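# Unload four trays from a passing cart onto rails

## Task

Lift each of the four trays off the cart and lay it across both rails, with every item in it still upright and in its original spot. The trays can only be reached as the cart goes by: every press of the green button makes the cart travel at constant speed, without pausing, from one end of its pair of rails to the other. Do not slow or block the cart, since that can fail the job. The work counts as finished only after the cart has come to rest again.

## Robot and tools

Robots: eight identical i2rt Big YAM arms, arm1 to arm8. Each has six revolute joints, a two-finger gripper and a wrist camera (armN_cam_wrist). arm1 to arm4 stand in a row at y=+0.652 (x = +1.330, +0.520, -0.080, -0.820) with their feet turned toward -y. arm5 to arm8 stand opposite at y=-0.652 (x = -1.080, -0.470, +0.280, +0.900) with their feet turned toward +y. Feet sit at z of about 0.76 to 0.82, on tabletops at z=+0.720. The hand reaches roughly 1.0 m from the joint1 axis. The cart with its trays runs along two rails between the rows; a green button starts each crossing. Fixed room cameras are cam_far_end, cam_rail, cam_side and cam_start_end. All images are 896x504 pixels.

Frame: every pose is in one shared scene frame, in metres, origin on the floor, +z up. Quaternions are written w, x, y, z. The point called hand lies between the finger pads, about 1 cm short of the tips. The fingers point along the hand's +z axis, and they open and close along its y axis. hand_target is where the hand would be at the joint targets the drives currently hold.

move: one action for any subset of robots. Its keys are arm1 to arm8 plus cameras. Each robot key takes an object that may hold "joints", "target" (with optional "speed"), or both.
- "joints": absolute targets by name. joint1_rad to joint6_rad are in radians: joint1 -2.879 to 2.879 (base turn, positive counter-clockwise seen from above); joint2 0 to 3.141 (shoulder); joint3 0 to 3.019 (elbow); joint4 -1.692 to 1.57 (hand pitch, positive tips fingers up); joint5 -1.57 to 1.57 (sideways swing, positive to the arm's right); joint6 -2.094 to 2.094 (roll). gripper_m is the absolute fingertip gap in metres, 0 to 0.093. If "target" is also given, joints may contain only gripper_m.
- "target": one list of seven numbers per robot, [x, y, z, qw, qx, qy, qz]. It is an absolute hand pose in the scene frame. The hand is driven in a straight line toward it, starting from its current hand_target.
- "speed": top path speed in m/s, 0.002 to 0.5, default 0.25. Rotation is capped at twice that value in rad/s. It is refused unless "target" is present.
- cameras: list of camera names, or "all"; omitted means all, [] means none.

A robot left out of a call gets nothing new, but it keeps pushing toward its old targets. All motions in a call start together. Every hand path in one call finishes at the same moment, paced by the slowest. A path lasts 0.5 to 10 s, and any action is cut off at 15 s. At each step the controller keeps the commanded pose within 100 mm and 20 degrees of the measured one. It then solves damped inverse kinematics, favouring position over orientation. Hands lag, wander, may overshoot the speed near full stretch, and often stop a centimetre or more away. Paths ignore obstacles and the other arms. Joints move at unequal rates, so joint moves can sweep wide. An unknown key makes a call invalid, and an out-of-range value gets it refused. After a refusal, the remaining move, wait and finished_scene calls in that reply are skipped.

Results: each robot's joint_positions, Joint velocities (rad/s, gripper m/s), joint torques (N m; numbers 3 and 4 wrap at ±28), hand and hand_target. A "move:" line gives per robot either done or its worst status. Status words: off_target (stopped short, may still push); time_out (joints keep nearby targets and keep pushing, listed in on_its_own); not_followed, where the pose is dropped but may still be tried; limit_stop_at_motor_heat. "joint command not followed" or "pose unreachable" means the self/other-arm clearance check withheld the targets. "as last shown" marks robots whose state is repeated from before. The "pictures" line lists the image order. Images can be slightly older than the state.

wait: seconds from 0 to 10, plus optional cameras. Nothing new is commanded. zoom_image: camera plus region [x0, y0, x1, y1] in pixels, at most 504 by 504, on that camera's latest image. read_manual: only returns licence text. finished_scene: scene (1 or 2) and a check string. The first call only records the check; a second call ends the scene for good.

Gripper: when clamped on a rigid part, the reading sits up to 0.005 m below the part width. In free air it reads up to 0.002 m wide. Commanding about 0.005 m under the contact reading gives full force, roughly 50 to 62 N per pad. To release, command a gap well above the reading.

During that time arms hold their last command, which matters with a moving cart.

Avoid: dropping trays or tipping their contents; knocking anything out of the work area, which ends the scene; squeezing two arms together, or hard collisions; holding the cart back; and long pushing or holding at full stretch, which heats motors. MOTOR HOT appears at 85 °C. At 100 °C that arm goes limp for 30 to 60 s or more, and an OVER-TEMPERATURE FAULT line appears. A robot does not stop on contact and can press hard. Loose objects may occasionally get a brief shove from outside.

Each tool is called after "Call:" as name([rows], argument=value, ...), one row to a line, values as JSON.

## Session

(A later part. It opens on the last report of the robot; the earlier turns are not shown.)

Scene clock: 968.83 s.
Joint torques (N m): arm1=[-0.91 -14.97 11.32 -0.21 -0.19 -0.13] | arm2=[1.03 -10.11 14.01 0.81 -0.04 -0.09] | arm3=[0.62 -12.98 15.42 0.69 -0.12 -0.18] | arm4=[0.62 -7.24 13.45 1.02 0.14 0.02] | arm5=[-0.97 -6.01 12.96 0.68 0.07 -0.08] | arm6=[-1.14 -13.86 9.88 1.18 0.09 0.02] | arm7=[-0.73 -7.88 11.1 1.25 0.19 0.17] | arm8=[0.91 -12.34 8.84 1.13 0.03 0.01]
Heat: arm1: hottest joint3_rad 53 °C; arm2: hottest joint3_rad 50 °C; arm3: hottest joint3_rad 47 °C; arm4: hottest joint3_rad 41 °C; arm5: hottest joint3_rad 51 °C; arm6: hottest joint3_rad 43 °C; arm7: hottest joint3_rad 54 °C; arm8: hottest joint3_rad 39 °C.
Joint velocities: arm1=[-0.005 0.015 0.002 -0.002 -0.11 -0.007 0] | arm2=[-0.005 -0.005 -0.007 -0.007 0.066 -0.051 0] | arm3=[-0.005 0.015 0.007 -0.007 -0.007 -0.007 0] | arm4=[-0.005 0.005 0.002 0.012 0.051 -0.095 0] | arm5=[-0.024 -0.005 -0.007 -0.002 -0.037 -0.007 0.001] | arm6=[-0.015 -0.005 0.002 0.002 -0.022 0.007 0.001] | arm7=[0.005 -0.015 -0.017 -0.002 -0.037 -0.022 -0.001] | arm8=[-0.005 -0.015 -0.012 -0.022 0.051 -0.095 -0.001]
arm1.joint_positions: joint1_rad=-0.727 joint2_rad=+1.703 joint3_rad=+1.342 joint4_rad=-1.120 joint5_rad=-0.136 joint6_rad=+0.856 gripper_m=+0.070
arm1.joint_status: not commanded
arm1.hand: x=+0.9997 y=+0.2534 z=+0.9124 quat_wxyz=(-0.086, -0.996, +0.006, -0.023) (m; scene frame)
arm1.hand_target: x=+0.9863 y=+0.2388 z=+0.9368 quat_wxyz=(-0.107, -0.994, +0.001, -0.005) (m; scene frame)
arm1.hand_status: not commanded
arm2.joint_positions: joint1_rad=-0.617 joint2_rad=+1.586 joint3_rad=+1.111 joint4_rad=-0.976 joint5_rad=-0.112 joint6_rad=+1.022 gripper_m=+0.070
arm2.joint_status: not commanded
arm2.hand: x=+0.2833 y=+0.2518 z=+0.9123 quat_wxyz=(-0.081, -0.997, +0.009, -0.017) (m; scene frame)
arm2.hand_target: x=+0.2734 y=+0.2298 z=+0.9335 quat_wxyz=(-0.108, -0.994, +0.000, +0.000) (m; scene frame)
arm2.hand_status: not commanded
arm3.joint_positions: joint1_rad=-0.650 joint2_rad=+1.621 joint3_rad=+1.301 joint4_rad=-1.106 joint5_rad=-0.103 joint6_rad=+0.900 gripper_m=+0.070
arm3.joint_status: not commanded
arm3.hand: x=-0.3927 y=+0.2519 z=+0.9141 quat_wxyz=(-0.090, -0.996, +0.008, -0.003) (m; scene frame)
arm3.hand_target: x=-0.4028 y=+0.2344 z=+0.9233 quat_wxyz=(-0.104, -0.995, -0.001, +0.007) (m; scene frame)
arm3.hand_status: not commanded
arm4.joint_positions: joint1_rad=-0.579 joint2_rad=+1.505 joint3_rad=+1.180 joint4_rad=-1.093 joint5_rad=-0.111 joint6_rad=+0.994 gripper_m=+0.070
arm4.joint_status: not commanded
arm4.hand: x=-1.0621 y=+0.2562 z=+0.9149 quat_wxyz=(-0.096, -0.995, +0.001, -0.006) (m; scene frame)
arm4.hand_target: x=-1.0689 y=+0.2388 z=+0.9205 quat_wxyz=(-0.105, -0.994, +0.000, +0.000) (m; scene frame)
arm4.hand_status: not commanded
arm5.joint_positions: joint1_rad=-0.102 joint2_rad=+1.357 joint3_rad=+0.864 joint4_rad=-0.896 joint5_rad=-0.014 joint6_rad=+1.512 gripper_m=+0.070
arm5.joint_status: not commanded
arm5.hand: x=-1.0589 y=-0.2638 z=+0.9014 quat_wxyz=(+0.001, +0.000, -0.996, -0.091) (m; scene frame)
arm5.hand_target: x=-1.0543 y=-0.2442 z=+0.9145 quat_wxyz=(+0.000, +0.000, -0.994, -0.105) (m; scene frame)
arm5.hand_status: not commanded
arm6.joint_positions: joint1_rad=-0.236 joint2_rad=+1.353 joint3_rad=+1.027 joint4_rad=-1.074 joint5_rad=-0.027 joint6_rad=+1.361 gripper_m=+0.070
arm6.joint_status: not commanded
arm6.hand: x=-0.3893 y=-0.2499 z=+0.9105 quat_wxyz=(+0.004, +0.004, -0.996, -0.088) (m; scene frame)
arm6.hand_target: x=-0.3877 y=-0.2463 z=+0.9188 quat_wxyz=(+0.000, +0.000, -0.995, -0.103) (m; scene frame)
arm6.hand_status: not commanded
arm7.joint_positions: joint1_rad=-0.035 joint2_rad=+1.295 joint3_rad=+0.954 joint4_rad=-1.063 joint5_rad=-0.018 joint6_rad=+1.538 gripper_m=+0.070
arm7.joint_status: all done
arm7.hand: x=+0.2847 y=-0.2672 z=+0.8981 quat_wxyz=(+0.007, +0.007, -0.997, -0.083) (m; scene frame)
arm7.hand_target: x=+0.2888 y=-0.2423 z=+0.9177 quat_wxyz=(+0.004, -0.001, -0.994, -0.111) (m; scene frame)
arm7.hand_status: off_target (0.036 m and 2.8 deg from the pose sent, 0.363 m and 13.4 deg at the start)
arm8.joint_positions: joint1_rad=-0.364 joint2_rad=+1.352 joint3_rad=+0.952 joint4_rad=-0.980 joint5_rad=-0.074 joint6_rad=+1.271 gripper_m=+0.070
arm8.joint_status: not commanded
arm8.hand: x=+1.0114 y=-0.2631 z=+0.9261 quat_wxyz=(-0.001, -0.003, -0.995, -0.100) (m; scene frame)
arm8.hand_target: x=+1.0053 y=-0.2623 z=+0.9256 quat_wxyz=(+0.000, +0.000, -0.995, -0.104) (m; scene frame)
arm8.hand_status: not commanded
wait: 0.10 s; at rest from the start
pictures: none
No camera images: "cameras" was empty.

Call:
move(arm1={"target":[1.183,0.2403,0.8434,0.1045,0.9945,0,0],"speed":0.1}, arm8={"target":[1.198,-0.226,0.8433,0,0,0.9945,0.1045],"speed":0.1}, arm2={"target":[0.458,0.2262,0.8347,0.1045,0.9945,0,0],"speed":0.1}, arm7={"target":[0.460,-0.2435,0.8237,0,0,0.9945,0.1045],"speed":0.1}, arm3={"target":[-0.224,0.2337,0.8285,0.1045,0.9945,0,0],"speed":0.1}, arm6={"target":[-0.220,-0.2446,0.8331,0,0,0.9945,0.1045],"speed":0.1}, arm4={"target":[-0.874,0.2423,0.8236,0.1045,0.9945,0,0],"speed":0.1}, arm5={"target":[-0.877,-0.2464,0.8208,0,0,0.9945,0.1045],"speed":0.1}, cameras=[])

Call:
move(arm1={"target":[1.3175,0.2403,0.9634,0.1045,0.9945,0,0],"speed":0.0721,"joints":{"gripper_m":0.0}}, arm8={"target":[1.3325,-0.226,0.9633,0,0,0.9945,0.1045],"speed":0.0721,"joints":{"gripper_m":0.0}}, arm2={"target":[0.5925,0.2262,0.9547,0.1045,0.9945,0,0],"speed":0.0721,"joints":{"gripper_m":0.0}}, arm7={"target":[0.5945,-0.2435,0.9437,0,0,0.9945,0.1045],"speed":0.0721,"joints":{"gripper_m":0.0}}, arm3={"target":[-0.0895,0.2337,0.9485,0.1045,0.9945,0,0],"speed":0.0721,"joints":{"gripper_m":0.0}}, arm6={"target":[-0.0855,-0.2446,0.9531,0,0,0.9945,0.1045],"speed":0.0721,"joints":{"gripper_m":0.0}}, arm4={"target":[-0.7395,0.2423,0.9436,0.1045,0.9945,0,0],"speed":0.0721,"joints":{"gripper_m":0.0}}, arm5={"target":[-0.7425,-0.2464,0.9408,0,0,0.9945,0.1045],"speed":0.0721,"joints":{"gripper_m":0.0}}, cameras=["cam_rail"])

Scene clock: 980.23 s.
Joint torques (N m): arm1=[0.67 -13.8 6.11 0.61 0.06 0.05] | arm2=[1.08 -8.7 8.29 1.09 0.06 0.06] | arm3=[0.62 -12.81 8.2 1.03 -0.06 0.05] | arm4=[1.03 -7.88 7.77 0.99 0.01 0.03] | arm5=[-0.44 -7.94 11.12 0.94 -0.04 -0.11] | arm6=[-2.2 -15.15 12.92 1.07 -0.1 -0.14] | arm7=[-0.56 -10.17 8.1 1.4 0.11 -0.04] | arm8=[-0.85 -16.21 12.93 0.95 0.03 -0.17]
Heat: arm1: hottest joint3_rad 52 °C; arm2: hottest joint3_rad 50 °C; arm3: hottest joint3_rad 47 °C; arm4: hottest joint3_rad 41 °C; arm5: hottest joint3_rad 50 °C; arm6: hottest joint3_rad 43 °C; arm7: hottest joint3_rad 54 °C; arm8: hottest joint3_rad 39 °C.
move: arm1 off_target; arm2 done; arm3 done; arm4 done; arm5 off_target; arm6 off_target; arm7 off_target; arm8 off_target
Joint velocities: arm1=[0.024 -0.005 -0.012 0.002 0.007 -0.022 -0.001] | arm2=[-0.015 -0.005 -0.002 0.012 -0.007 -0.051 0] | arm3=[-0.005 0.005 -0.002 0.002 0.037 0.037 0] | arm4=[-0.015 0.005 0.007 0.007 -0.066 -0.051 0] | arm5=[-0.015 0.005 0.017 -0.007 -0.037 0.007 0] | arm6=[-0.005 -0.005 -0.002 0.002 -0.037 -0.037 -0.002] | arm7=[-0.015 -0.005 0.002 0.002 0.051 -0.11 0] | arm8=[0.005 0.005 -0.022 -0.007 0.037 -0.037 0]
arm1.joint_positions: joint1_rad=-0.376 joint2_rad=+1.561 joint3_rad=+0.934 joint4_rad=-0.788 joint5_rad=-0.057 joint6_rad=+1.198 gripper_m=+0.070
arm1.joint_status: not commanded
arm1.hand: x=+1.1767 y=+0.2471 z=+0.8374 quat_wxyz=(-0.090, -0.996, +0.003, +0.001) (m; scene frame)
arm1.hand_target: x=+1.1815 y=+0.2424 z=+0.8443 quat_wxyz=(-0.102, -0.995, +0.000, +0.005) (m; scene frame)
arm1.hand_status: off_target (0.011 m and 1.7 deg from the pose sent, 0.196 m and 3.4 deg at the start)
arm2.joint_positions: joint1_rad=-0.201 joint2_rad=+1.592 joint3_rad=+0.863 joint4_rad=-0.655 joint5_rad=-0.026 joint6_rad=+1.411 gripper_m=+0.070
arm2.joint_status: not commanded
arm2.hand: x=+0.4567 y=+0.2285 z=+0.8342 quat_wxyz=(-0.095, -0.996, -0.002, +0.000) (m; scene frame)
arm2.hand_target: x=+0.4587 y=+0.2239 z=+0.8339 quat_wxyz=(-0.101, -0.995, -0.001, +0.000) (m; scene frame)
arm2.hand_status: done (0.003 m and 1.2 deg from the pose sent, 0.193 m and 3.5 deg at the start)
arm3.joint_positions: joint1_rad=-0.312 joint2_rad=+1.555 joint3_rad=+0.960 joint4_rad=-0.784 joint5_rad=-0.062 joint6_rad=+1.216 gripper_m=+0.070
arm3.joint_status: not commanded
arm3.hand: x=-0.2268 y=+0.2298 z=+0.8294 quat_wxyz=(-0.102, -0.995, -0.002, -0.004) (m; scene frame)
arm3.hand_target: x=-0.2232 y=+0.2309 z=+0.8277 quat_wxyz=(-0.105, -0.994, +0.000, -0.005) (m; scene frame)
arm3.hand_status: done (0.005 m and 0.6 deg from the pose sent, 0.190 m and 1.9 deg at the start)
arm4.joint_positions: joint1_rad=-0.141 joint2_rad=+1.465 joint3_rad=+0.873 joint4_rad=-0.770 joint5_rad=-0.027 joint6_rad=+1.424 gripper_m=+0.070
arm4.joint_status: not commanded
arm4.hand: x=-0.8785 y=+0.2390 z=+0.8279 quat_wxyz=(-0.107, -0.994, +0.001, +0.000) (m; scene frame)
arm4.hand_target: x=-0.8740 y=+0.2414 z=+0.8241 quat_wxyz=(-0.104, -0.995, +0.000, -0.002) (m; scene frame)
arm4.hand_status: done (0.007 m and 0.3 deg from the pose sent, 0.210 m and 1.2 deg at the start)
arm5.joint_positions: joint1_rad=-0.535 joint2_rad=+1.624 joint3_rad=+0.890 joint4_rad=-0.679 joint5_rad=-0.097 joint6_rad=+1.092 gripper_m=+0.070
arm5.joint_status: not commanded
arm5.hand: x=-0.8901 y=-0.2639 z=+0.8162 quat_wxyz=(+0.006, -0.003, -0.996, -0.092) (m; scene frame)
arm5.hand_target: x=-0.8778 y=-0.2466 z=+0.8222 quat_wxyz=(-0.002, +0.000, -0.994, -0.105) (m; scene frame)
arm5.hand_status: off_target (0.022 m and 1.6 deg from the pose sent, 0.200 m and 1.5 deg at the start)
arm6.joint_positions: joint1_rad=-0.600 joint2_rad=+1.591 joint3_rad=+1.026 joint4_rad=-0.883 joint5_rad=-0.099 joint6_rad=+1.007 gripper_m=+0.070
arm6.joint_status: not commanded
arm6.hand: x=-0.2416 y=-0.2637 z=+0.8175 quat_wxyz=(+0.017, +0.001, -0.997, -0.080) (m; scene frame)
arm6.hand_target: x=-0.2225 y=-0.2449 z=+0.8353 quat_wxyz=(+0.000, +0.000, -0.994, -0.106) (m; scene frame)
arm6.hand_status: off_target (0.033 m and 3.4 deg from the pose sent, 0.186 m and 2.0 deg at the start)
arm7.joint_positions: joint1_rad=-0.451 joint2_rad=+1.515 joint3_rad=+0.954 joint4_rad=-0.845 joint5_rad=-0.086 joint6_rad=+1.147 gripper_m=+0.070
arm7.joint_status: not commanded
arm7.hand: x=+0.4492 y=-0.2542 z=+0.8223 quat_wxyz=(+0.005, -0.002, -0.996, -0.092) (m; scene frame)
arm7.hand_target: x=+0.4583 y=-0.2421 z=+0.8254 quat_wxyz=(-0.003, +0.000, -0.995, -0.102) (m; scene frame)
arm7.hand_status: off_target (0.015 m and 1.6 deg from the pose sent, 0.192 m and 2.8 deg at the start)
arm8.joint_positions: joint1_rad=-0.695 joint2_rad=+1.738 joint3_rad=+1.126 joint4_rad=-0.838 joint5_rad=-0.151 joint6_rad=+0.939 gripper_m=+0.070
arm8.joint_status: not commanded
arm8.hand: x=+1.1761 y=-0.2419 z=+0.8344 quat_wxyz=(+0.017, -0.001, -0.996, -0.091) (m; scene frame)
arm8.hand_target: x=+1.1942 y=-0.2267 z=+0.8423 quat_wxyz=(+0.005, -0.001, -0.994, -0.107) (m; scene frame)
arm8.hand_status: off_target (0.028 m and 2.5 deg from the pose sent, 0.208 m and 0.6 deg at the start)
pictures: none
No camera images: "cameras" was empty.

Scene clock: 983.50 s.
Joint torques (N m): arm1=[0.09 -13.33 11.92 -0.35 0.34 -0.12] | arm2=[2.43 -13.16 13.03 -1.33 0.61 -0.16] | arm3=[1.26 -16.32 15.06 -0.95 0.49 -0.08] | arm4=[1.96 -11.69 11.67 -1.06 0.34 0.03] | arm5=[-2.26 -13.16 12.94 -0.43 -0.87 -0.52] | arm6=[-4.95 -25.99 15.34 -1.48 -0.93 -0.81] | arm7=[-3.43 -17.9 11.78 -1.7 -1.16 -0.38] | arm8=[-2.49 -24.18 16.75 -0.21 -0.7 -0.12]
Heat: arm1: hottest joint3_rad 52 °C; arm2: hottest joint3_rad 49 °C; arm3: hottest joint3_rad 47 °C; arm4: hottest joint3_rad 41 °C; arm5: hottest joint3_rad 50 °C; arm6: hottest joint3_rad 43 °C; arm7: hottest joint3_rad 53 °C; arm8: hottest joint3_rad 40 °C.
move: arm1 off_target; arm2 off_target; arm3 off_target; arm4 off_target; arm5 off_target; arm6 off_target; arm7 off_target; arm8 off_target
Joint velocities: arm1=[-0.015 -0.015 0.007 -0.022 -0.007 0.007 0.001] | arm2=[-0.024 0.005 -0.002 -0.002 -0.007 -0.051 0] | arm3=[-0.005 0.005 0.017 -0.022 0.022 -0.037 0] | arm4=[-0.005 -0.005 0.002 -0.007 -0.037 0.022 0] | arm5=[-0.015 -0.015 0.002 0.017 -0.007 -0.007 0.001] | arm6=[0.015 -0.005 -0.002 0.002 0.051 0.037 -0.001] | arm7=[-0.015 -0.015 0.002 -0.007 -0.051 -0.022 0] | arm8=[0.005 -0.005 -0.007 -0.012 -0.037 0.051 0]
arm1.joint_positions: joint1_rad=-0.040 joint2_rad=+1.381 joint3_rad=+0.986 joint4_rad=-1.083 joint5_rad=-0.002 joint6_rad=+1.544 gripper_m=+0.014
arm1.joint_status: gripper_m off_target (ended at +0.014, target +0.000)
arm1.hand: x=+1.3110 y=+0.2620 z=+0.9179 quat_wxyz=(-0.054, -0.998, +0.010, -0.001) (m; scene frame)
arm1.hand_target: x=+1.3148 y=+0.2408 z=+0.9624 quat_wxyz=(-0.104, -0.995, +0.000, +0.005) (m; scene frame)
arm1.hand_status: off_target (0.051 m and 5.9 deg from the pose sent, 0.189 m and 1.7 deg at the start)
arm2.joint_positions: joint1_rad=+0.121 joint2_rad=+1.470 joint3_rad=+0.980 joint4_rad=-0.943 joint5_rad=+0.030 joint6_rad=+1.772 gripper_m=+0.016
arm2.joint_status: gripper_m off_target (ended at +0.016, target +0.000)
arm2.hand: x=+0.5832 y=+0.2346 z=+0.9138 quat_wxyz=(-0.071, -0.997, +0.019, +0.001) (m; scene frame)
arm2.hand_target: x=+0.5927 y=+0.2274 z=+0.9541 quat_wxyz=(-0.102, -0.995, +0.000, +0.000) (m; scene frame)
arm2.hand_status: off_target (0.043 m and 4.5 deg from the pose sent, 0.182 m and 1.2 deg at the start)
arm3.joint_positions: joint1_rad=+0.019 joint2_rad=+1.409 joint3_rad=+1.007 joint4_rad=-1.049 joint5_rad=-0.004 joint6_rad=+1.562 gripper_m=+0.013
arm3.joint_status: gripper_m off_target (ended at +0.013, target +0.000)
arm3.hand: x=-0.0917 y=+0.2440 z=+0.8980 quat_wxyz=(-0.062, -0.998, +0.008, -0.009) (m; scene frame)
arm3.hand_target: x=-0.0880 y=+0.2358 z=+0.9461 quat_wxyz=(-0.104, -0.995, +0.001, -0.005) (m; scene frame)
arm3.hand_status: off_target (0.052 m and 5.1 deg from the pose sent, 0.182 m and 0.6 deg at the start)
arm4.joint_positions: joint1_rad=+0.196 joint2_rad=+1.395 joint3_rad=+1.053 joint4_rad=-1.065 joint5_rad=+0.038 joint6_rad=+1.772 gripper_m=+0.015
arm4.joint_status: gripper_m off_target (ended at +0.015, target +0.000)
arm4.hand: x=-0.7486 y=+0.2365 z=+0.9120 quat_wxyz=(-0.086, -0.996, +0.008, +0.001) (m; scene frame)
arm4.hand_target: x=-0.7401 y=+0.2406 z=+0.9416 quat_wxyz=(-0.104, -0.995, +0.000, -0.002) (m; scene frame)
arm4.hand_status: off_target (0.033 m and 2.4 deg from the pose sent, 0.181 m and 0.3 deg at the start)
arm5.joint_positions: joint1_rad=-0.741 joint2_rad=+1.690 joint3_rad=+1.281 joint4_rad=-1.037 joint5_rad=-0.114 joint6_rad=+0.891 gripper_m=+0.016
arm5.joint_status: gripper_m off_target (ended at +0.016, target +0.000)
arm5.hand: x=-0.7634 y=-0.2453 z=+0.9124 quat_wxyz=(+0.005, -0.006, -0.996, -0.084) (m; scene frame)
arm5.hand_target: x=-0.7434 y=-0.2472 z=+0.9409 quat_wxyz=(-0.003, +0.000, -0.994, -0.105) (m; scene frame)
arm5.hand_status: off_target (0.035 m and 2.5 deg from the pose sent, 0.194 m and 1.6 deg at the start)
arm6.joint_positions: joint1_rad=-0.774 joint2_rad=+1.762 joint3_rad=+1.471 joint4_rad=-1.205 joint5_rad=-0.104 joint6_rad=+0.859 gripper_m=+0.015
arm6.joint_status: gripper_m off_target (ended at +0.015, target +0.000)
arm6.hand: x=-0.1130 y=-0.2389 z=+0.8908 quat_wxyz=(+0.022, -0.013, -0.998, -0.064) (m; scene frame)
arm6.hand_target: x=-0.0899 y=-0.2470 z=+0.9523 quat_wxyz=(-0.004, -0.001, -0.995, -0.104) (m; scene frame)
arm6.hand_status: off_target (0.068 m and 5.5 deg from the pose sent, 0.208 m and 3.4 deg at the start)
arm7.joint_positions: joint1_rad=-0.670 joint2_rad=+1.638 joint3_rad=+1.322 joint4_rad=-1.151 joint5_rad=-0.101 joint6_rad=+0.931 gripper_m=+0.014
arm7.joint_status: gripper_m off_target (ended at +0.014, target +0.000)
arm7.hand: x=+0.5728 y=-0.2422 z=+0.8966 quat_wxyz=(+0.009, -0.004, -0.997, -0.071) (m; scene frame)
arm7.hand_target: x=+0.5920 y=-0.2431 z=+0.9433 quat_wxyz=(-0.004, +0.000, -0.995, -0.103) (m; scene frame)
arm7.hand_status: off_target (0.052 m and 4.0 deg from the pose sent, 0.190 m and 1.6 deg at the start)
arm8.joint_positions: joint1_rad=-0.857 joint2_rad=+1.899 joint3_rad=+1.602 joint4_rad=-1.223 joint5_rad=-0.151 joint6_rad=+0.749 gripper_m=+0.013
arm8.joint_status: gripper_m off_target (ended at +0.013, target +0.000)
arm8.hand: x=+1.3036 y=-0.2281 z=+0.9166 quat_wxyz=(+0.026, +0.010, -0.997, -0.070) (m; scene frame)
arm8.hand_target: x=+1.3315 y=-0.2242 z=+0.9609 quat_wxyz=(+0.001, +0.000, -0.994, -0.106) (m; scene frame)
arm8.hand_status: off_target (0.055 m and 5.1 deg from the pose sent, 0.203 m and 2.5 deg at the start)
pictures: cam_rail

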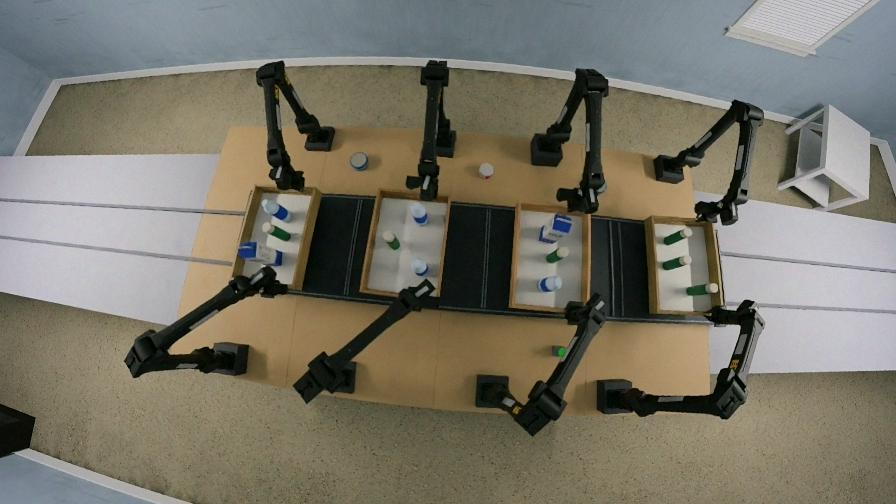

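Call:
wait(seconds=0.1, cameras=["cam_side","cam_rail"])

Call:
zoom_image(camera="cam_side", region=[200, 100, 700, 400])

Scene clock: 989.77 s.
Joint torques (N m): arm1=[0.32 -13.8 12.07 -0.54 0.41 -0.12] | arm2=[2.67 -12.92 13.14 -1.42 0.61 -0.15] | arm3=[1.2 -16.38 15.06 -0.95 0.49 -0.09] | arm4=[2.14 -11.46 11.71 -1.09 0.33 0.02] | arm5=[-2.49 -13.8 13.08 -0.36 -0.88 -0.53] | arm6=[-4.95 -25.99 15.32 -1.47 -0.93 -0.8] | arm7=[-3.43 -17.9 11.78 -1.68 -1.18 -0.38] | arm8=[-2.61 -24.41 16.7 -0.21 -0.71 -0.13]
Heat: arm1: hottest joint3_rad 51 °C; arm2: hottest joint3_rad 50 °C; arm3: hottest joint3_rad 48 °C; arm4: hottest joint3_rad 42 °C; arm5: hottest joint3_rad 50 °C; arm6: hottest joint3_rad 45 °C; arm7: hottest joint3_rad 52 °C; arm8: hottest joint3_rad 40 °C.
Joint velocities: arm1=[-0.005 0.005 -0.012 -0.012 0.051 -0.007 0] | arm2=[-0.005 -0.005 0.002 -0.002 -0.051 0.007 -0.001] | arm3=[0.005 -0.015 -0.002 0.007 0.037 -0.007 0] | arm4=[-0.005 -0.005 -0.007 0.007 -0.007 0.007 0] | arm5=[-0.005 -0.015 0.002 -0.012 -0.051 -0.037 0] | arm6=[-0.015 -0.015 -0.002 0.012 -0.022 0.007 0] | arm7=[0.005 -0.005 0.017 -0.012 -0.007 0.007 0] | arm8=[-0.005 -0.015 -0.022 -0.007 -0.022 0.037 0]
arm1.joint_positions: joint1_rad=-0.040 joint2_rad=+1.381 joint3_rad=+0.986 joint4_rad=-1.083 joint5_rad=-0.002 joint6_rad=+1.544 gripper_m=+0.014
arm1.joint_status: gripper_m off_target (ended at +0.014, target +0.000)
arm1.hand: x=+1.3110 y=+0.2620 z=+0.9179 quat_wxyz=(-0.054, -0.998, +0.010, -0.001) (m; scene frame)
arm1.hand_target: x=+1.3148 y=+0.2408 z=+0.9624 quat_wxyz=(-0.104, -0.995, +0.000, +0.005) (m; scene frame)
arm1.hand_status: off_target (0.051 m and 5.9 deg from the pose sent, 0.189 m and 1.7 deg at the start)
arm2.joint_positions: joint1_rad=+0.121 joint2_rad=+1.470 joint3_rad=+0.980 joint4_rad=-0.943 joint5_rad=+0.030 joint6_rad=+1.772 gripper_m=+0.016
arm2.joint_status: gripper_m off_target (ended at +0.016, target +0.000)
arm2.hand: x=+0.5832 y=+0.2346 z=+0.9138 quat_wxyz=(-0.071, -0.997, +0.020, +0.001) (m; scene frame)
arm2.hand_target: x=+0.5927 y=+0.2274 z=+0.9541 quat_wxyz=(-0.102, -0.995, +0.000, +0.000) (m; scene frame)
arm2.hand_status: off_target (0.043 m and 4.5 deg from the pose sent, 0.182 m and 1.2 deg at the start)
arm3.joint_positions: joint1_rad=+0.019 joint2_rad=+1.409 joint3_rad=+1.007 joint4_rad=-1.049 joint5_rad=-0.004 joint6_rad=+1.562 gripper_m=+0.013
arm3.joint_status: gripper_m off_target (ended at +0.013, target +0.000)
arm3.hand: x=-0.0917 y=+0.2440 z=+0.8980 quat_wxyz=(-0.062, -0.998, +0.008, -0.009) (m; scene frame)
arm3.hand_target: x=-0.0880 y=+0.2358 z=+0.9461 quat_wxyz=(-0.104, -0.995, +0.001, -0.005) (m; scene frame)
arm3.hand_status: off_target (0.052 m and 5.1 deg from the pose sent, 0.182 m and 0.6 deg at the start)
arm4.joint_positions: joint1_rad=+0.196 joint2_rad=+1.395 joint3_rad=+1.053 joint4_rad=-1.065 joint5_rad=+0.038 joint6_rad=+1.772 gripper_m=+0.015
arm4.joint_status: gripper_m off_target (ended at +0.015, target +0.000)
arm4.hand: x=-0.7486 y=+0.2365 z=+0.9120 quat_wxyz=(-0.086, -0.996, +0.008, +0.001) (m; scene frame)
arm4.hand_target: x=-0.7401 y=+0.2406 z=+0.9416 quat_wxyz=(-0.104, -0.995, +0.000, -0.002) (m; scene frame)
arm4.hand_status: off_target (0.033 m and 2.4 deg from the pose sent, 0.181 m and 0.3 deg at the start)
arm5.joint_positions: joint1_rad=-0.741 joint2_rad=+1.690 joint3_rad=+1.281 joint4_rad=-1.037 joint5_rad=-0.114 joint6_rad=+0.891 gripper_m=+0.016
arm5.joint_status: gripper_m off_target (ended at +0.016, target +0.000)
arm5.hand: x=-0.7634 y=-0.2453 z=+0.9124 quat_wxyz=(+0.005, -0.006, -0.996, -0.084) (m; scene frame)
arm5.hand_target: x=-0.7434 y=-0.2472 z=+0.9409 quat_wxyz=(-0.003, +0.000, -0.994, -0.105) (m; scene frame)
arm5.hand_status: off_target (0.035 m and 2.5 deg from the pose sent, 0.194 m and 1.6 deg at the start)
arm6.joint_positions: joint1_rad=-0.774 joint2_rad=+1.762 joint3_rad=+1.471 joint4_rad=-1.205 joint5_rad=-0.104 joint6_rad=+0.859 gripper_m=+0.015
arm6.joint_status: gripper_m off_target (ended at +0.015, target +0.000)
arm6.hand: x=-0.1130 y=-0.2389 z=+0.8908 quat_wxyz=(+0.022, -0.013, -0.998, -0.064) (m; scene frame)
arm6.hand_target: x=-0.0899 y=-0.2470 z=+0.9523 quat_wxyz=(-0.004, -0.001, -0.995, -0.104) (m; scene frame)
arm6.hand_status: off_target (0.068 m and 5.5 deg from the pose sent, 0.208 m and 3.4 deg at the start)
arm7.joint_positions: joint1_rad=-0.670 joint2_rad=+1.638 joint3_rad=+1.322 joint4_rad=-1.151 joint5_rad=-0.101 joint6_rad=+0.931 gripper_m=+0.014
arm7.joint_status: gripper_m off_target (ended at +0.014, target +0.000)
arm7.hand: x=+0.5728 y=-0.2422 z=+0.8966 quat_wxyz=(+0.009, -0.004, -0.997, -0.071) (m; scene frame)
arm7.hand_target: x=+0.5920 y=-0.2431 z=+0.9434 quat_wxyz=(-0.004, +0.000, -0.995, -0.103) (m; scene frame)
arm7.hand_status: off_target (0.052 m and 4.0 deg from the pose sent, 0.190 m and 1.6 deg at the start)
arm8.joint_positions: joint1_rad=-0.857 joint2_rad=+1.899 joint3_rad=+1.602 joint4_rad=-1.223 joint5_rad=-0.151 joint6_rad=+0.749 gripper_m=+0.013
arm8.joint_status: gripper_m off_target (ended at +0.013, target +0.000)
arm8.hand: x=+1.3036 y=-0.2281 z=+0.9166 quat_wxyz=(+0.026, +0.010, -0.997, -0.070) (m; scene frame)
arm8.hand_target: x=+1.3315 y=-0.2242 z=+0.9609 quat_wxyz=(+0.001, +0.000, -0.994, -0.106) (m; scene frame)
arm8.hand_status: off_target (0.055 m and 5.1 deg from the pose sent, 0.203 m and 2.5 deg at the start)
wait: 0.10 s; at rest from the start
pictures: cam_rail, cam_side

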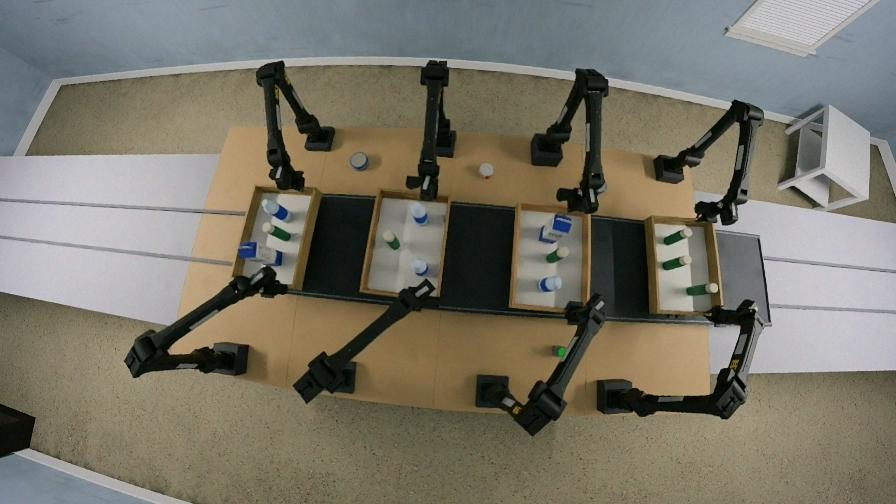

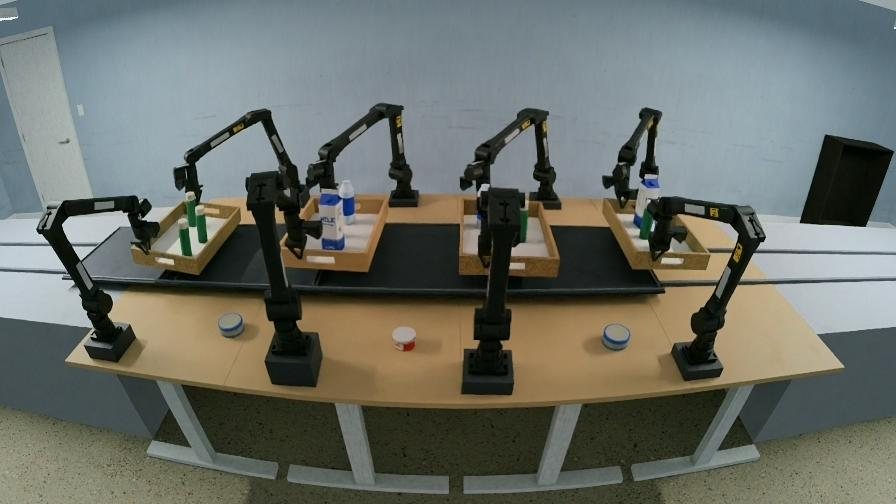

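Scaled by 1.008 from the camera's 896x504 image, which has a finer 1280x720 frame.

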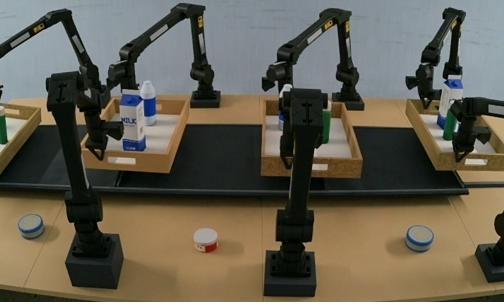

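Call:
zoom_image(camera="cam_side", region=[110, 170, 410, 300])

Call:
zoom_image(camera="cam_side", region=[440, 160, 740, 290])

Scaled by 1.680 from the camera's 896x504 image, which has a finer 1280x720 frame.

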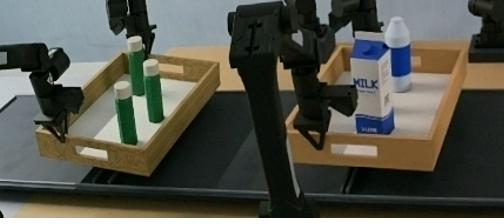

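Scaled by 1.680 from the camera's 896x504 image, which has a finer 1280x720 frame.

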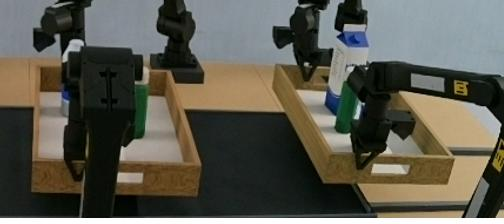

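Call:
wait(seconds=6, cameras=["cam_side","cam_rail"])

Call:
zoom_image(camera="cam_side", region=[110, 170, 410, 300])

Call:
zoom_image(camera="cam_side", region=[440, 160, 740, 290])

Scene clock: 1008.70 s.
Joint torques (N m): arm1=[0.09 -13.8 11.9 -0.38 0.41 -0.13] | arm2=[2.26 -12.92 13.09 -1.46 0.61 -0.15] | arm3=[1.26 -16.32 15.06 -0.96 0.49 -0.08] | arm4=[2.02 -11.58 11.7 -1.1 0.34 0] | arm5=[-2.84 -13.45 13.05 -0.51 -0.89 -0.53] | arm6=[-4.95 -26.05 15.32 -1.48 -0.93 -0.81] | arm7=[-3.43 -17.96 11.77 -1.7 -1.18 -0.38] | arm8=[-2.61 -24.12 16.73 -0.2 -0.71 -0.13]
Heat: arm1: hottest joint3_rad 49 °C; arm2: hottest joint3_rad 50 °C; arm3: hottest joint3_rad 49 °C; arm4: hottest joint3_rad 43 °C; arm5: hottest joint3_rad 49 °C; arm6: hottest joint3_rad 49 °C; arm7: hottest joint3_rad 50 °C; arm8: hottest joint3_rad 42 °C.
Joint velocities: arm1=[-0.005 -0.015 -0.002 0.002 0.037 0.051 0.001] | arm2=[-0.015 0.005 0.017 0.002 -0.007 -0.007 -0.001] | arm3=[-0.015 -0.005 0.012 -0.022 0.051 -0.066 0] | arm4=[0.005 0.005 -0.002 -0.002 0.081 0.037 0.001] | arm5=[-0.005 -0.005 0.012 0.017 0.022 -0.051 0] | arm6=[-0.005 -0.015 -0.002 -0.002 0.066 0.007 0] | arm7=[-0.005 0.005 -0.007 -0.027 0.037 -0.007 -0.001] | arm8=[-0.005 -0.015 -0.017 -0.012 -0.051 -0.066 0]
arm1.joint_positions: joint1_rad=-0.040 joint2_rad=+1.381 joint3_rad=+0.986 joint4_rad=-1.083 joint5_rad=-0.002 joint6_rad=+1.544 gripper_m=+0.014
arm1.joint_status: gripper_m off_target (ended at +0.014, target +0.000)
arm1.hand: x=+1.3110 y=+0.2620 z=+0.9179 quat_wxyz=(-0.054, -0.998, +0.010, -0.001) (m; scene frame)
arm1.hand_target: x=+1.3148 y=+0.2408 z=+0.9624 quat_wxyz=(-0.104, -0.995, +0.000, +0.005) (m; scene frame)
arm1.hand_status: off_target (0.051 m and 5.9 deg from the pose sent, 0.189 m and 1.7 deg at the start)
arm2.joint_positions: joint1_rad=+0.121 joint2_rad=+1.470 joint3_rad=+0.980 joint4_rad=-0.943 joint5_rad=+0.030 joint6_rad=+1.772 gripper_m=+0.016
arm2.joint_status: gripper_m off_target (ended at +0.016, target +0.000)
arm2.hand: x=+0.5832 y=+0.2346 z=+0.9138 quat_wxyz=(-0.071, -0.997, +0.020, +0.001) (m; scene frame)
arm2.hand_target: x=+0.5927 y=+0.2274 z=+0.9541 quat_wxyz=(-0.102, -0.995, +0.000, +0.000) (m; scene frame)
arm2.hand_status: off_target (0.043 m and 4.5 deg from the pose sent, 0.182 m and 1.2 deg at the start)
arm3.joint_positions: joint1_rad=+0.019 joint2_rad=+1.409 joint3_rad=+1.007 joint4_rad=-1.049 joint5_rad=-0.004 joint6_rad=+1.562 gripper_m=+0.013
arm3.joint_status: gripper_m off_target (ended at +0.013, target +0.000)
arm3.hand: x=-0.0917 y=+0.2440 z=+0.8980 quat_wxyz=(-0.062, -0.998, +0.008, -0.009) (m; scene frame)
arm3.hand_target: x=-0.0880 y=+0.2358 z=+0.9461 quat_wxyz=(-0.104, -0.995, +0.001, -0.005) (m; scene frame)
arm3.hand_status: off_target (0.052 m and 5.1 deg from the pose sent, 0.182 m and 0.6 deg at the start)
arm4.joint_positions: joint1_rad=+0.196 joint2_rad=+1.395 joint3_rad=+1.053 joint4_rad=-1.065 joint5_rad=+0.038 joint6_rad=+1.772 gripper_m=+0.015
arm4.joint_status: gripper_m off_target (ended at +0.015, target +0.000)
arm4.hand: x=-0.7486 y=+0.2365 z=+0.9120 quat_wxyz=(-0.086, -0.996, +0.008, +0.001) (m; scene frame)
arm4.hand_target: x=-0.7401 y=+0.2406 z=+0.9416 quat_wxyz=(-0.104, -0.995, +0.000, -0.002) (m; scene frame)
arm4.hand_status: off_target (0.033 m and 2.4 deg from the pose sent, 0.181 m and 0.3 deg at the start)
arm5.joint_positions: joint1_rad=-0.741 joint2_rad=+1.690 joint3_rad=+1.281 joint4_rad=-1.037 joint5_rad=-0.114 joint6_rad=+0.891 gripper_m=+0.016
arm5.joint_status: gripper_m off_target (ended at +0.016, target +0.000)
arm5.hand: x=-0.7634 y=-0.2453 z=+0.9124 quat_wxyz=(+0.005, -0.006, -0.996, -0.084) (m; scene frame)
arm5.hand_target: x=-0.7434 y=-0.2472 z=+0.9409 quat_wxyz=(-0.003, +0.000, -0.994, -0.105) (m; scene frame)
arm5.hand_status: off_target (0.035 m and 2.5 deg from the pose sent, 0.194 m and 1.6 deg at the start)
arm6.joint_positions: joint1_rad=-0.774 joint2_rad=+1.762 joint3_rad=+1.471 joint4_rad=-1.205 joint5_rad=-0.104 joint6_rad=+0.859 gripper_m=+0.015
arm6.joint_status: gripper_m off_target (ended at +0.015, target +0.000)
arm6.hand: x=-0.1130 y=-0.2389 z=+0.8908 quat_wxyz=(+0.022, -0.013, -0.998, -0.064) (m; scene frame)
arm6.hand_target: x=-0.0899 y=-0.2470 z=+0.9523 quat_wxyz=(-0.004, -0.001, -0.995, -0.104) (m; scene frame)
arm6.hand_status: off_target (0.068 m and 5.5 deg from the pose sent, 0.208 m and 3.4 deg at the start)
arm7.joint_positions: joint1_rad=-0.670 joint2_rad=+1.638 joint3_rad=+1.322 joint4_rad=-1.151 joint5_rad=-0.101 joint6_rad=+0.931 gripper_m=+0.014
arm7.joint_status: gripper_m off_target (ended at +0.014, target +0.000)
arm7.hand: x=+0.5728 y=-0.2422 z=+0.8966 quat_wxyz=(+0.009, -0.004, -0.997, -0.071) (m; scene frame)
arm7.hand_target: x=+0.5920 y=-0.2431 z=+0.9434 quat_wxyz=(-0.004, +0.000, -0.995, -0.103) (m; scene frame)
arm7.hand_status: off_target (0.052 m and 4.0 deg from the pose sent, 0.190 m and 1.6 deg at the start)
arm8.joint_positions: joint1_rad=-0.857 joint2_rad=+1.899 joint3_rad=+1.602 joint4_rad=-1.223 joint5_rad=-0.151 joint6_rad=+0.749 gripper_m=+0.013
arm8.joint_status: gripper_m off_target (ended at +0.013, target +0.000)
arm8.hand: x=+1.3036 y=-0.2281 z=+0.9166 quat_wxyz=(+0.026, +0.010, -0.997, -0.070) (m; scene frame)
arm8.hand_target: x=+1.3315 y=-0.2242 z=+0.9609 quat_wxyz=(+0.001, +0.000, -0.994, -0.106) (m; scene frame)
arm8.hand_status: off_target (0.055 m and 5.1 deg from the pose sent, 0.203 m and 2.5 deg at the start)
wait: 0.03 of 6 s (the call's real time ran out); at rest from the start
pictures: cam_rail, cam_side

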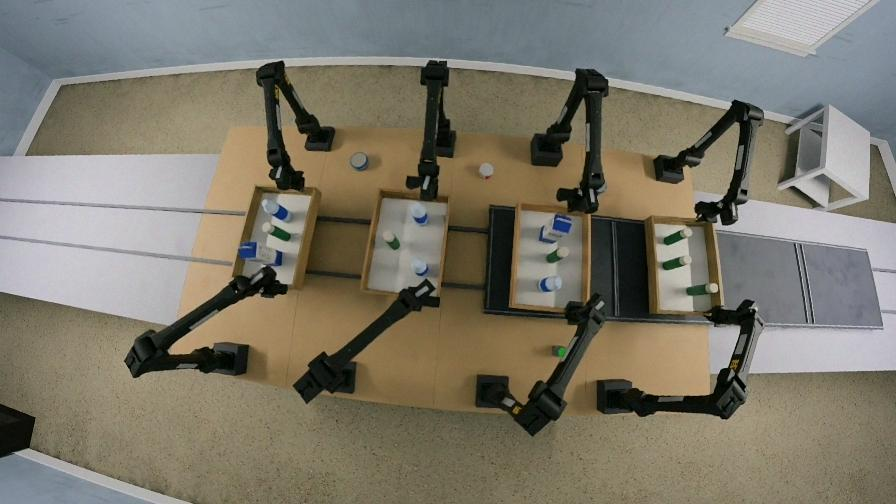

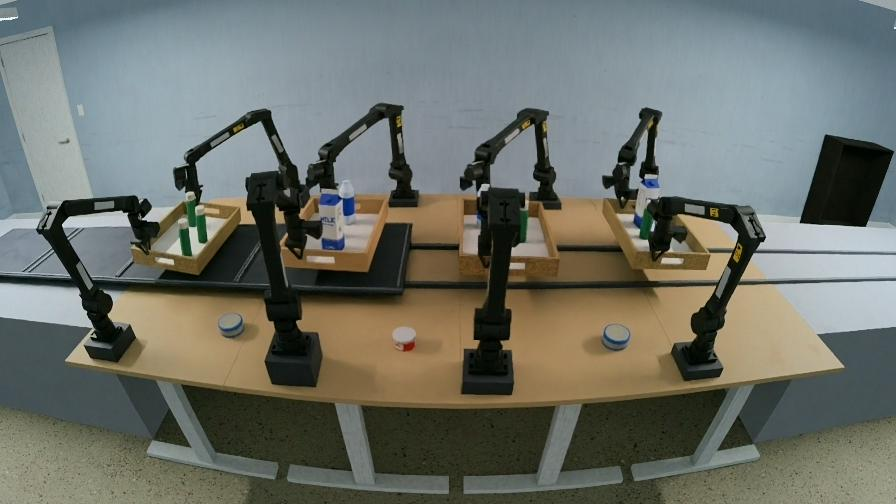

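Scaled by 1.680 from the camera's 896x504 image, which has a finer 1280x720 frame.

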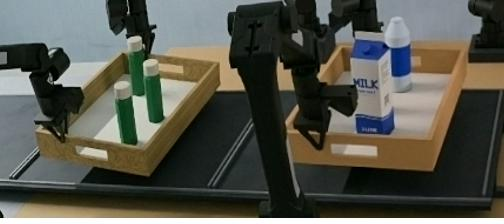

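Scaled by 1.680 from the camera's 896x504 image, which has a finer 1280x720 frame.

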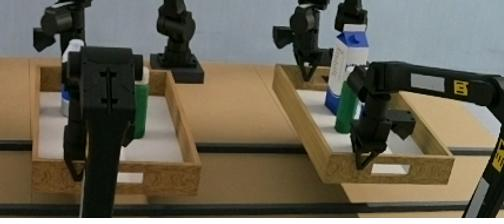

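Call:
wait(seconds=10, cameras=[])

Call:
wait(seconds=10, cameras=["cam_rail"])

Scene clock: 1023.30 s.
Joint torques (N m): arm1=[-0.38 -13.45 12.03 -0.39 0.41 -0.11] | arm2=[1.96 -13.04 13.15 -1.33 0.63 -0.15] | arm3=[1.26 -16.38 15.06 -0.96 0.48 -0.08] | arm4=[1.79 -11.4 11.7 -1.14 0.33 0.02] | arm5=[-2.61 -13.27 13.09 -0.28 -0.89 -0.48] | arm6=[-5.01 -25.99 15.31 -1.48 -0.93 -0.81] | arm7=[-3.49 -17.9 11.78 -1.68 -1.18 -0.38] | arm8=[-2.61 -24.29 16.7 -0.2 -0.7 -0.13]
Heat: arm1: hottest joint3_rad 49 °C; arm2: hottest joint3_rad 50 °C; arm3: hottest joint3_rad 50 °C; arm4: hottest joint3_rad 43 °C; arm5: hottest joint3_rad 49 °C; arm6: hottest joint3_rad 51 °C; arm7: hottest joint3_rad 49 °C; arm8: hottest joint3_rad 43 °C.
Joint velocities: arm1=[-0.015 -0.015 -0.002 0.022 -0.037 0.051 -0.001] | arm2=[0.005 -0.005 -0.002 0.012 -0.007 0.037 0] | arm3=[-0.015 0.005 -0.017 0.007 -0.007 -0.007 0] | arm4=[-0.015 -0.015 0.002 -0.012 0.066 0.095 0.001] | arm5=[-0.015 -0.005 -0.002 0.007 -0.051 -0.007 -0.001] | arm6=[0.005 0.005 -0.012 0.012 0.007 -0.022 0.001] | arm7=[-0.005 0.005 0.002 -0.002 0.022 0.051 0.001] | arm8=[-0.005 -0.015 -0.002 0.012 -0.007 -0.095 0]
arm1.joint_positions: joint1_rad=-0.040 joint2_rad=+1.381 joint3_rad=+0.986 joint4_rad=-1.083 joint5_rad=-0.002 joint6_rad=+1.544 gripper_m=+0.014
arm1.joint_status: gripper_m off_target (ended at +0.014, target +0.000)
arm1.hand: x=+1.3110 y=+0.2620 z=+0.9179 quat_wxyz=(-0.054, -0.998, +0.010, -0.001) (m; scene frame)
arm1.hand_target: x=+1.3148 y=+0.2408 z=+0.9624 quat_wxyz=(-0.104, -0.995, +0.000, +0.005) (m; scene frame)
arm1.hand_status: off_target (0.051 m and 5.9 deg from the pose sent, 0.189 m and 1.7 deg at the start)
arm2.joint_positions: joint1_rad=+0.121 joint2_rad=+1.470 joint3_rad=+0.980 joint4_rad=-0.943 joint5_rad=+0.030 joint6_rad=+1.772 gripper_m=+0.016
arm2.joint_status: gripper_m off_target (ended at +0.016, target +0.000)
arm2.hand: x=+0.5832 y=+0.2346 z=+0.9138 quat_wxyz=(-0.071, -0.997, +0.020, +0.001) (m; scene frame)
arm2.hand_target: x=+0.5927 y=+0.2274 z=+0.9541 quat_wxyz=(-0.102, -0.995, +0.000, +0.000) (m; scene frame)
arm2.hand_status: off_target (0.043 m and 4.5 deg from the pose sent, 0.182 m and 1.2 deg at the start)
arm3.joint_positions: joint1_rad=+0.019 joint2_rad=+1.409 joint3_rad=+1.007 joint4_rad=-1.049 joint5_rad=-0.004 joint6_rad=+1.562 gripper_m=+0.013
arm3.joint_status: gripper_m off_target (ended at +0.013, target +0.000)
arm3.hand: x=-0.0917 y=+0.2440 z=+0.8980 quat_wxyz=(-0.062, -0.998, +0.008, -0.009) (m; scene frame)
arm3.hand_target: x=-0.0880 y=+0.2358 z=+0.9461 quat_wxyz=(-0.104, -0.995, +0.001, -0.005) (m; scene frame)
arm3.hand_status: off_target (0.052 m and 5.1 deg from the pose sent, 0.182 m and 0.6 deg at the start)
arm4.joint_positions: joint1_rad=+0.196 joint2_rad=+1.395 joint3_rad=+1.053 joint4_rad=-1.065 joint5_rad=+0.038 joint6_rad=+1.772 gripper_m=+0.015
arm4.joint_status: gripper_m off_target (ended at +0.015, target +0.000)
arm4.hand: x=-0.7486 y=+0.2365 z=+0.9120 quat_wxyz=(-0.086, -0.996, +0.008, +0.001) (m; scene frame)
arm4.hand_target: x=-0.7401 y=+0.2406 z=+0.9416 quat_wxyz=(-0.104, -0.995, +0.000, -0.002) (m; scene frame)
arm4.hand_status: off_target (0.033 m and 2.4 deg from the pose sent, 0.181 m and 0.3 deg at the start)
arm5.joint_positions: joint1_rad=-0.741 joint2_rad=+1.690 joint3_rad=+1.281 joint4_rad=-1.037 joint5_rad=-0.114 joint6_rad=+0.891 gripper_m=+0.016
arm5.joint_status: gripper_m off_target (ended at +0.016, target +0.000)
arm5.hand: x=-0.7634 y=-0.2453 z=+0.9124 quat_wxyz=(+0.005, -0.006, -0.996, -0.084) (m; scene frame)
arm5.hand_target: x=-0.7434 y=-0.2472 z=+0.9409 quat_wxyz=(-0.003, +0.000, -0.994, -0.105) (m; scene frame)
arm5.hand_status: off_target (0.035 m and 2.5 deg from the pose sent, 0.194 m and 1.6 deg at the start)
arm6.joint_positions: joint1_rad=-0.774 joint2_rad=+1.762 joint3_rad=+1.471 joint4_rad=-1.205 joint5_rad=-0.104 joint6_rad=+0.859 gripper_m=+0.015
arm6.joint_status: gripper_m off_target (ended at +0.015, target +0.000)
arm6.hand: x=-0.1130 y=-0.2389 z=+0.8908 quat_wxyz=(+0.022, -0.013, -0.998, -0.064) (m; scene frame)
arm6.hand_target: x=-0.0899 y=-0.2470 z=+0.9523 quat_wxyz=(-0.004, -0.001, -0.995, -0.104) (m; scene frame)
arm6.hand_status: off_target (0.068 m and 5.5 deg from the pose sent, 0.208 m and 3.4 deg at the start)
arm7.joint_positions: joint1_rad=-0.670 joint2_rad=+1.638 joint3_rad=+1.322 joint4_rad=-1.151 joint5_rad=-0.101 joint6_rad=+0.931 gripper_m=+0.014
arm7.joint_status: gripper_m off_target (ended at +0.014, target +0.000)
arm7.hand: x=+0.5728 y=-0.2422 z=+0.8966 quat_wxyz=(+0.009, -0.004, -0.997, -0.071) (m; scene frame)
arm7.hand_target: x=+0.5920 y=-0.2431 z=+0.9434 quat_wxyz=(-0.004, +0.000, -0.995, -0.103) (m; scene frame)
arm7.hand_status: off_target (0.052 m and 4.0 deg from the pose sent, 0.190 m and 1.6 deg at the start)
arm8.joint_positions: joint1_rad=-0.857 joint2_rad=+1.899 joint3_rad=+1.602 joint4_rad=-1.223 joint5_rad=-0.151 joint6_rad=+0.749 gripper_m=+0.013
arm8.joint_status: gripper_m off_target (ended at +0.013, target +0.000)
arm8.hand: x=+1.3036 y=-0.2281 z=+0.9166 quat_wxyz=(+0.026, +0.010, -0.997, -0.070) (m; scene frame)
arm8.hand_target: x=+1.3315 y=-0.2242 z=+0.9609 quat_wxyz=(+0.001, +0.000, -0.994, -0.106) (m; scene frame)
arm8.hand_status: off_target (0.055 m and 5.1 deg from the pose sent, 0.203 m and 2.5 deg at the start)
wait: 10.00 s; at rest from the start
pictures: none
No camera images: "cameras" was empty.

Scene clock: 1033.30 s.
Joint torques (N m): arm1=[0.44 -13.86 12.01 -0.4 0.39 -0.12] | arm2=[2.32 -13.22 13.04 -1.37 0.6 -0.12] | arm3=[1.26 -16.32 15.06 -0.95 0.48 -0.08] | arm4=[1.85 -11.58 11.74 -1.1 0.34 0.02] | arm5=[-3.25 -13.8 12.93 -0.53 -0.86 -0.5] | arm6=[-5.01 -25.99 15.32 -1.48 -0.93 -0.81] | arm7=[-3.43 -17.96 11.77 -1.69 -1.19 -0.38] | arm8=[-2.43 -24.29 16.73 -0.2 -0.71 -0.13]
Heat: arm1: hottest joint3_rad 49 °C; arm2: hottest joint3_rad 50 °C; arm3: hottest joint3_rad 50 °C; arm4: hottest joint3_rad 43 °C; arm5: hottest joint3_rad 49 °C; arm6: hottest joint3_rad 52 °C; arm7: hottest joint3_rad 49 °C; arm8: hottest joint3_rad 44 °C.
Joint velocities: arm1=[0.015 0.005 -0.022 -0.007 0.022 0.051 0.001] | arm2=[0.005 -0.005 0.002 0.002 -0.037 0.022 0] | arm3=[-0.015 -0.005 -0.012 -0.017 0.051 0.007 0] | arm4=[0.005 -0.015 -0.012 0.007 0.022 -0.051 0] | arm5=[-0.015 -0.005 0.017 -0.012 0.022 0.081 0.001] | arm6=[-0.005 -0.024 -0.002 -0.017 0.007 -0.066 -0.001] | arm7=[0.005 0.015 -0.002 0.012 0.022 0.022 0.001] | arm8=[-0.015 -0.005 0.007 0.007 -0.022 -0.081 0.001]
arm1.joint_positions: joint1_rad=-0.040 joint2_rad=+1.381 joint3_rad=+0.986 joint4_rad=-1.083 joint5_rad=-0.002 joint6_rad=+1.544 gripper_m=+0.014
arm1.joint_status: gripper_m off_target (ended at +0.014, target +0.000)
arm1.hand: x=+1.3110 y=+0.2620 z=+0.9179 quat_wxyz=(-0.054, -0.998, +0.010, -0.001) (m; scene frame)
arm1.hand_target: x=+1.3148 y=+0.2408 z=+0.9624 quat_wxyz=(-0.104, -0.995, +0.000, +0.005) (m; scene frame)
arm1.hand_status: off_target (0.051 m and 5.9 deg from the pose sent, 0.189 m and 1.7 deg at the start)
arm2.joint_positions: joint1_rad=+0.121 joint2_rad=+1.470 joint3_rad=+0.980 joint4_rad=-0.943 joint5_rad=+0.030 joint6_rad=+1.772 gripper_m=+0.016
arm2.joint_status: gripper_m off_target (ended at +0.016, target +0.000)
arm2.hand: x=+0.5832 y=+0.2346 z=+0.9138 quat_wxyz=(-0.071, -0.997, +0.020, +0.001) (m; scene frame)
arm2.hand_target: x=+0.5927 y=+0.2274 z=+0.9541 quat_wxyz=(-0.102, -0.995, +0.000, +0.000) (m; scene frame)
arm2.hand_status: off_target (0.043 m and 4.5 deg from the pose sent, 0.182 m and 1.2 deg at the start)
arm3.joint_positions: joint1_rad=+0.019 joint2_rad=+1.409 joint3_rad=+1.007 joint4_rad=-1.049 joint5_rad=-0.004 joint6_rad=+1.562 gripper_m=+0.013
arm3.joint_status: gripper_m off_target (ended at +0.013, target +0.000)
arm3.hand: x=-0.0917 y=+0.2440 z=+0.8980 quat_wxyz=(-0.062, -0.998, +0.008, -0.009) (m; scene frame)
arm3.hand_target: x=-0.0880 y=+0.2358 z=+0.9461 quat_wxyz=(-0.104, -0.995, +0.001, -0.005) (m; scene frame)
arm3.hand_status: off_target (0.052 m and 5.1 deg from the pose sent, 0.182 m and 0.6 deg at the start)
arm4.joint_positions: joint1_rad=+0.196 joint2_rad=+1.395 joint3_rad=+1.053 joint4_rad=-1.065 joint5_rad=+0.038 joint6_rad=+1.772 gripper_m=+0.015
arm4.joint_status: gripper_m off_target (ended at +0.015, target +0.000)
arm4.hand: x=-0.7486 y=+0.2365 z=+0.9120 quat_wxyz=(-0.086, -0.996, +0.008, +0.001) (m; scene frame)
arm4.hand_target: x=-0.7401 y=+0.2406 z=+0.9416 quat_wxyz=(-0.104, -0.995, +0.000, -0.002) (m; scene frame)
arm4.hand_status: off_target (0.033 m and 2.4 deg from the pose sent, 0.181 m and 0.3 deg at the start)
arm5.joint_positions: joint1_rad=-0.741 joint2_rad=+1.690 joint3_rad=+1.281 joint4_rad=-1.037 joint5_rad=-0.114 joint6_rad=+0.891 gripper_m=+0.016
arm5.joint_status: gripper_m off_target (ended at +0.016, target +0.000)
arm5.hand: x=-0.7634 y=-0.2453 z=+0.9124 quat_wxyz=(+0.005, -0.006, -0.996, -0.084) (m; scene frame)
arm5.hand_target: x=-0.7434 y=-0.2472 z=+0.9409 quat_wxyz=(-0.003, +0.000, -0.994, -0.105) (m; scene frame)
arm5.hand_status: off_target (0.035 m and 2.5 deg from the pose sent, 0.194 m and 1.6 deg at the start)
arm6.joint_positions: joint1_rad=-0.774 joint2_rad=+1.762 joint3_rad=+1.471 joint4_rad=-1.205 joint5_rad=-0.104 joint6_rad=+0.859 gripper_m=+0.015
arm6.joint_status: gripper_m off_target (ended at +0.015, target +0.000)
arm6.hand: x=-0.1130 y=-0.2389 z=+0.8908 quat_wxyz=(+0.022, -0.013, -0.998, -0.064) (m; scene frame)
arm6.hand_target: x=-0.0899 y=-0.2470 z=+0.9523 quat_wxyz=(-0.004, -0.001, -0.995, -0.104) (m; scene frame)
arm6.hand_status: off_target (0.068 m and 5.5 deg from the pose sent, 0.208 m and 3.4 deg at the start)
arm7.joint_positions: joint1_rad=-0.670 joint2_rad=+1.638 joint3_rad=+1.322 joint4_rad=-1.151 joint5_rad=-0.101 joint6_rad=+0.931 gripper_m=+0.014
arm7.joint_status: gripper_m off_target (ended at +0.014, target +0.000)
arm7.hand: x=+0.5728 y=-0.2422 z=+0.8966 quat_wxyz=(+0.009, -0.004, -0.997, -0.071) (m; scene frame)
arm7.hand_target: x=+0.5920 y=-0.2431 z=+0.9434 quat_wxyz=(-0.004, +0.000, -0.995, -0.103) (m; scene frame)
arm7.hand_status: off_target (0.052 m and 4.0 deg from the pose sent, 0.190 m and 1.6 deg at the start)
arm8.joint_positions: joint1_rad=-0.857 joint2_rad=+1.899 joint3_rad=+1.602 joint4_rad=-1.223 joint5_rad=-0.151 joint6_rad=+0.749 gripper_m=+0.013
arm8.joint_status: gripper_m off_target (ended at +0.013, target +0.000)
arm8.hand: x=+1.3036 y=-0.2281 z=+0.9166 quat_wxyz=(+0.026, +0.010, -0.997, -0.070) (m; scene frame)
arm8.hand_target: x=+1.3315 y=-0.2242 z=+0.9609 quat_wxyz=(+0.001, +0.000, -0.994, -0.106) (m; scene frame)
arm8.hand_status: off_target (0.055 m and 5.1 deg from the pose sent, 0.203 m and 2.5 deg at the start)
wait: 10.00 s; at rest by 0.27 s
pictures: cam_rail

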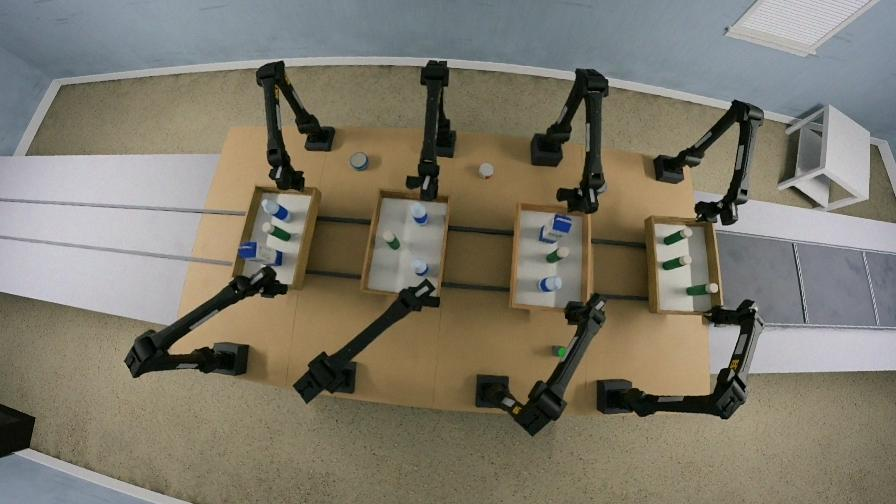

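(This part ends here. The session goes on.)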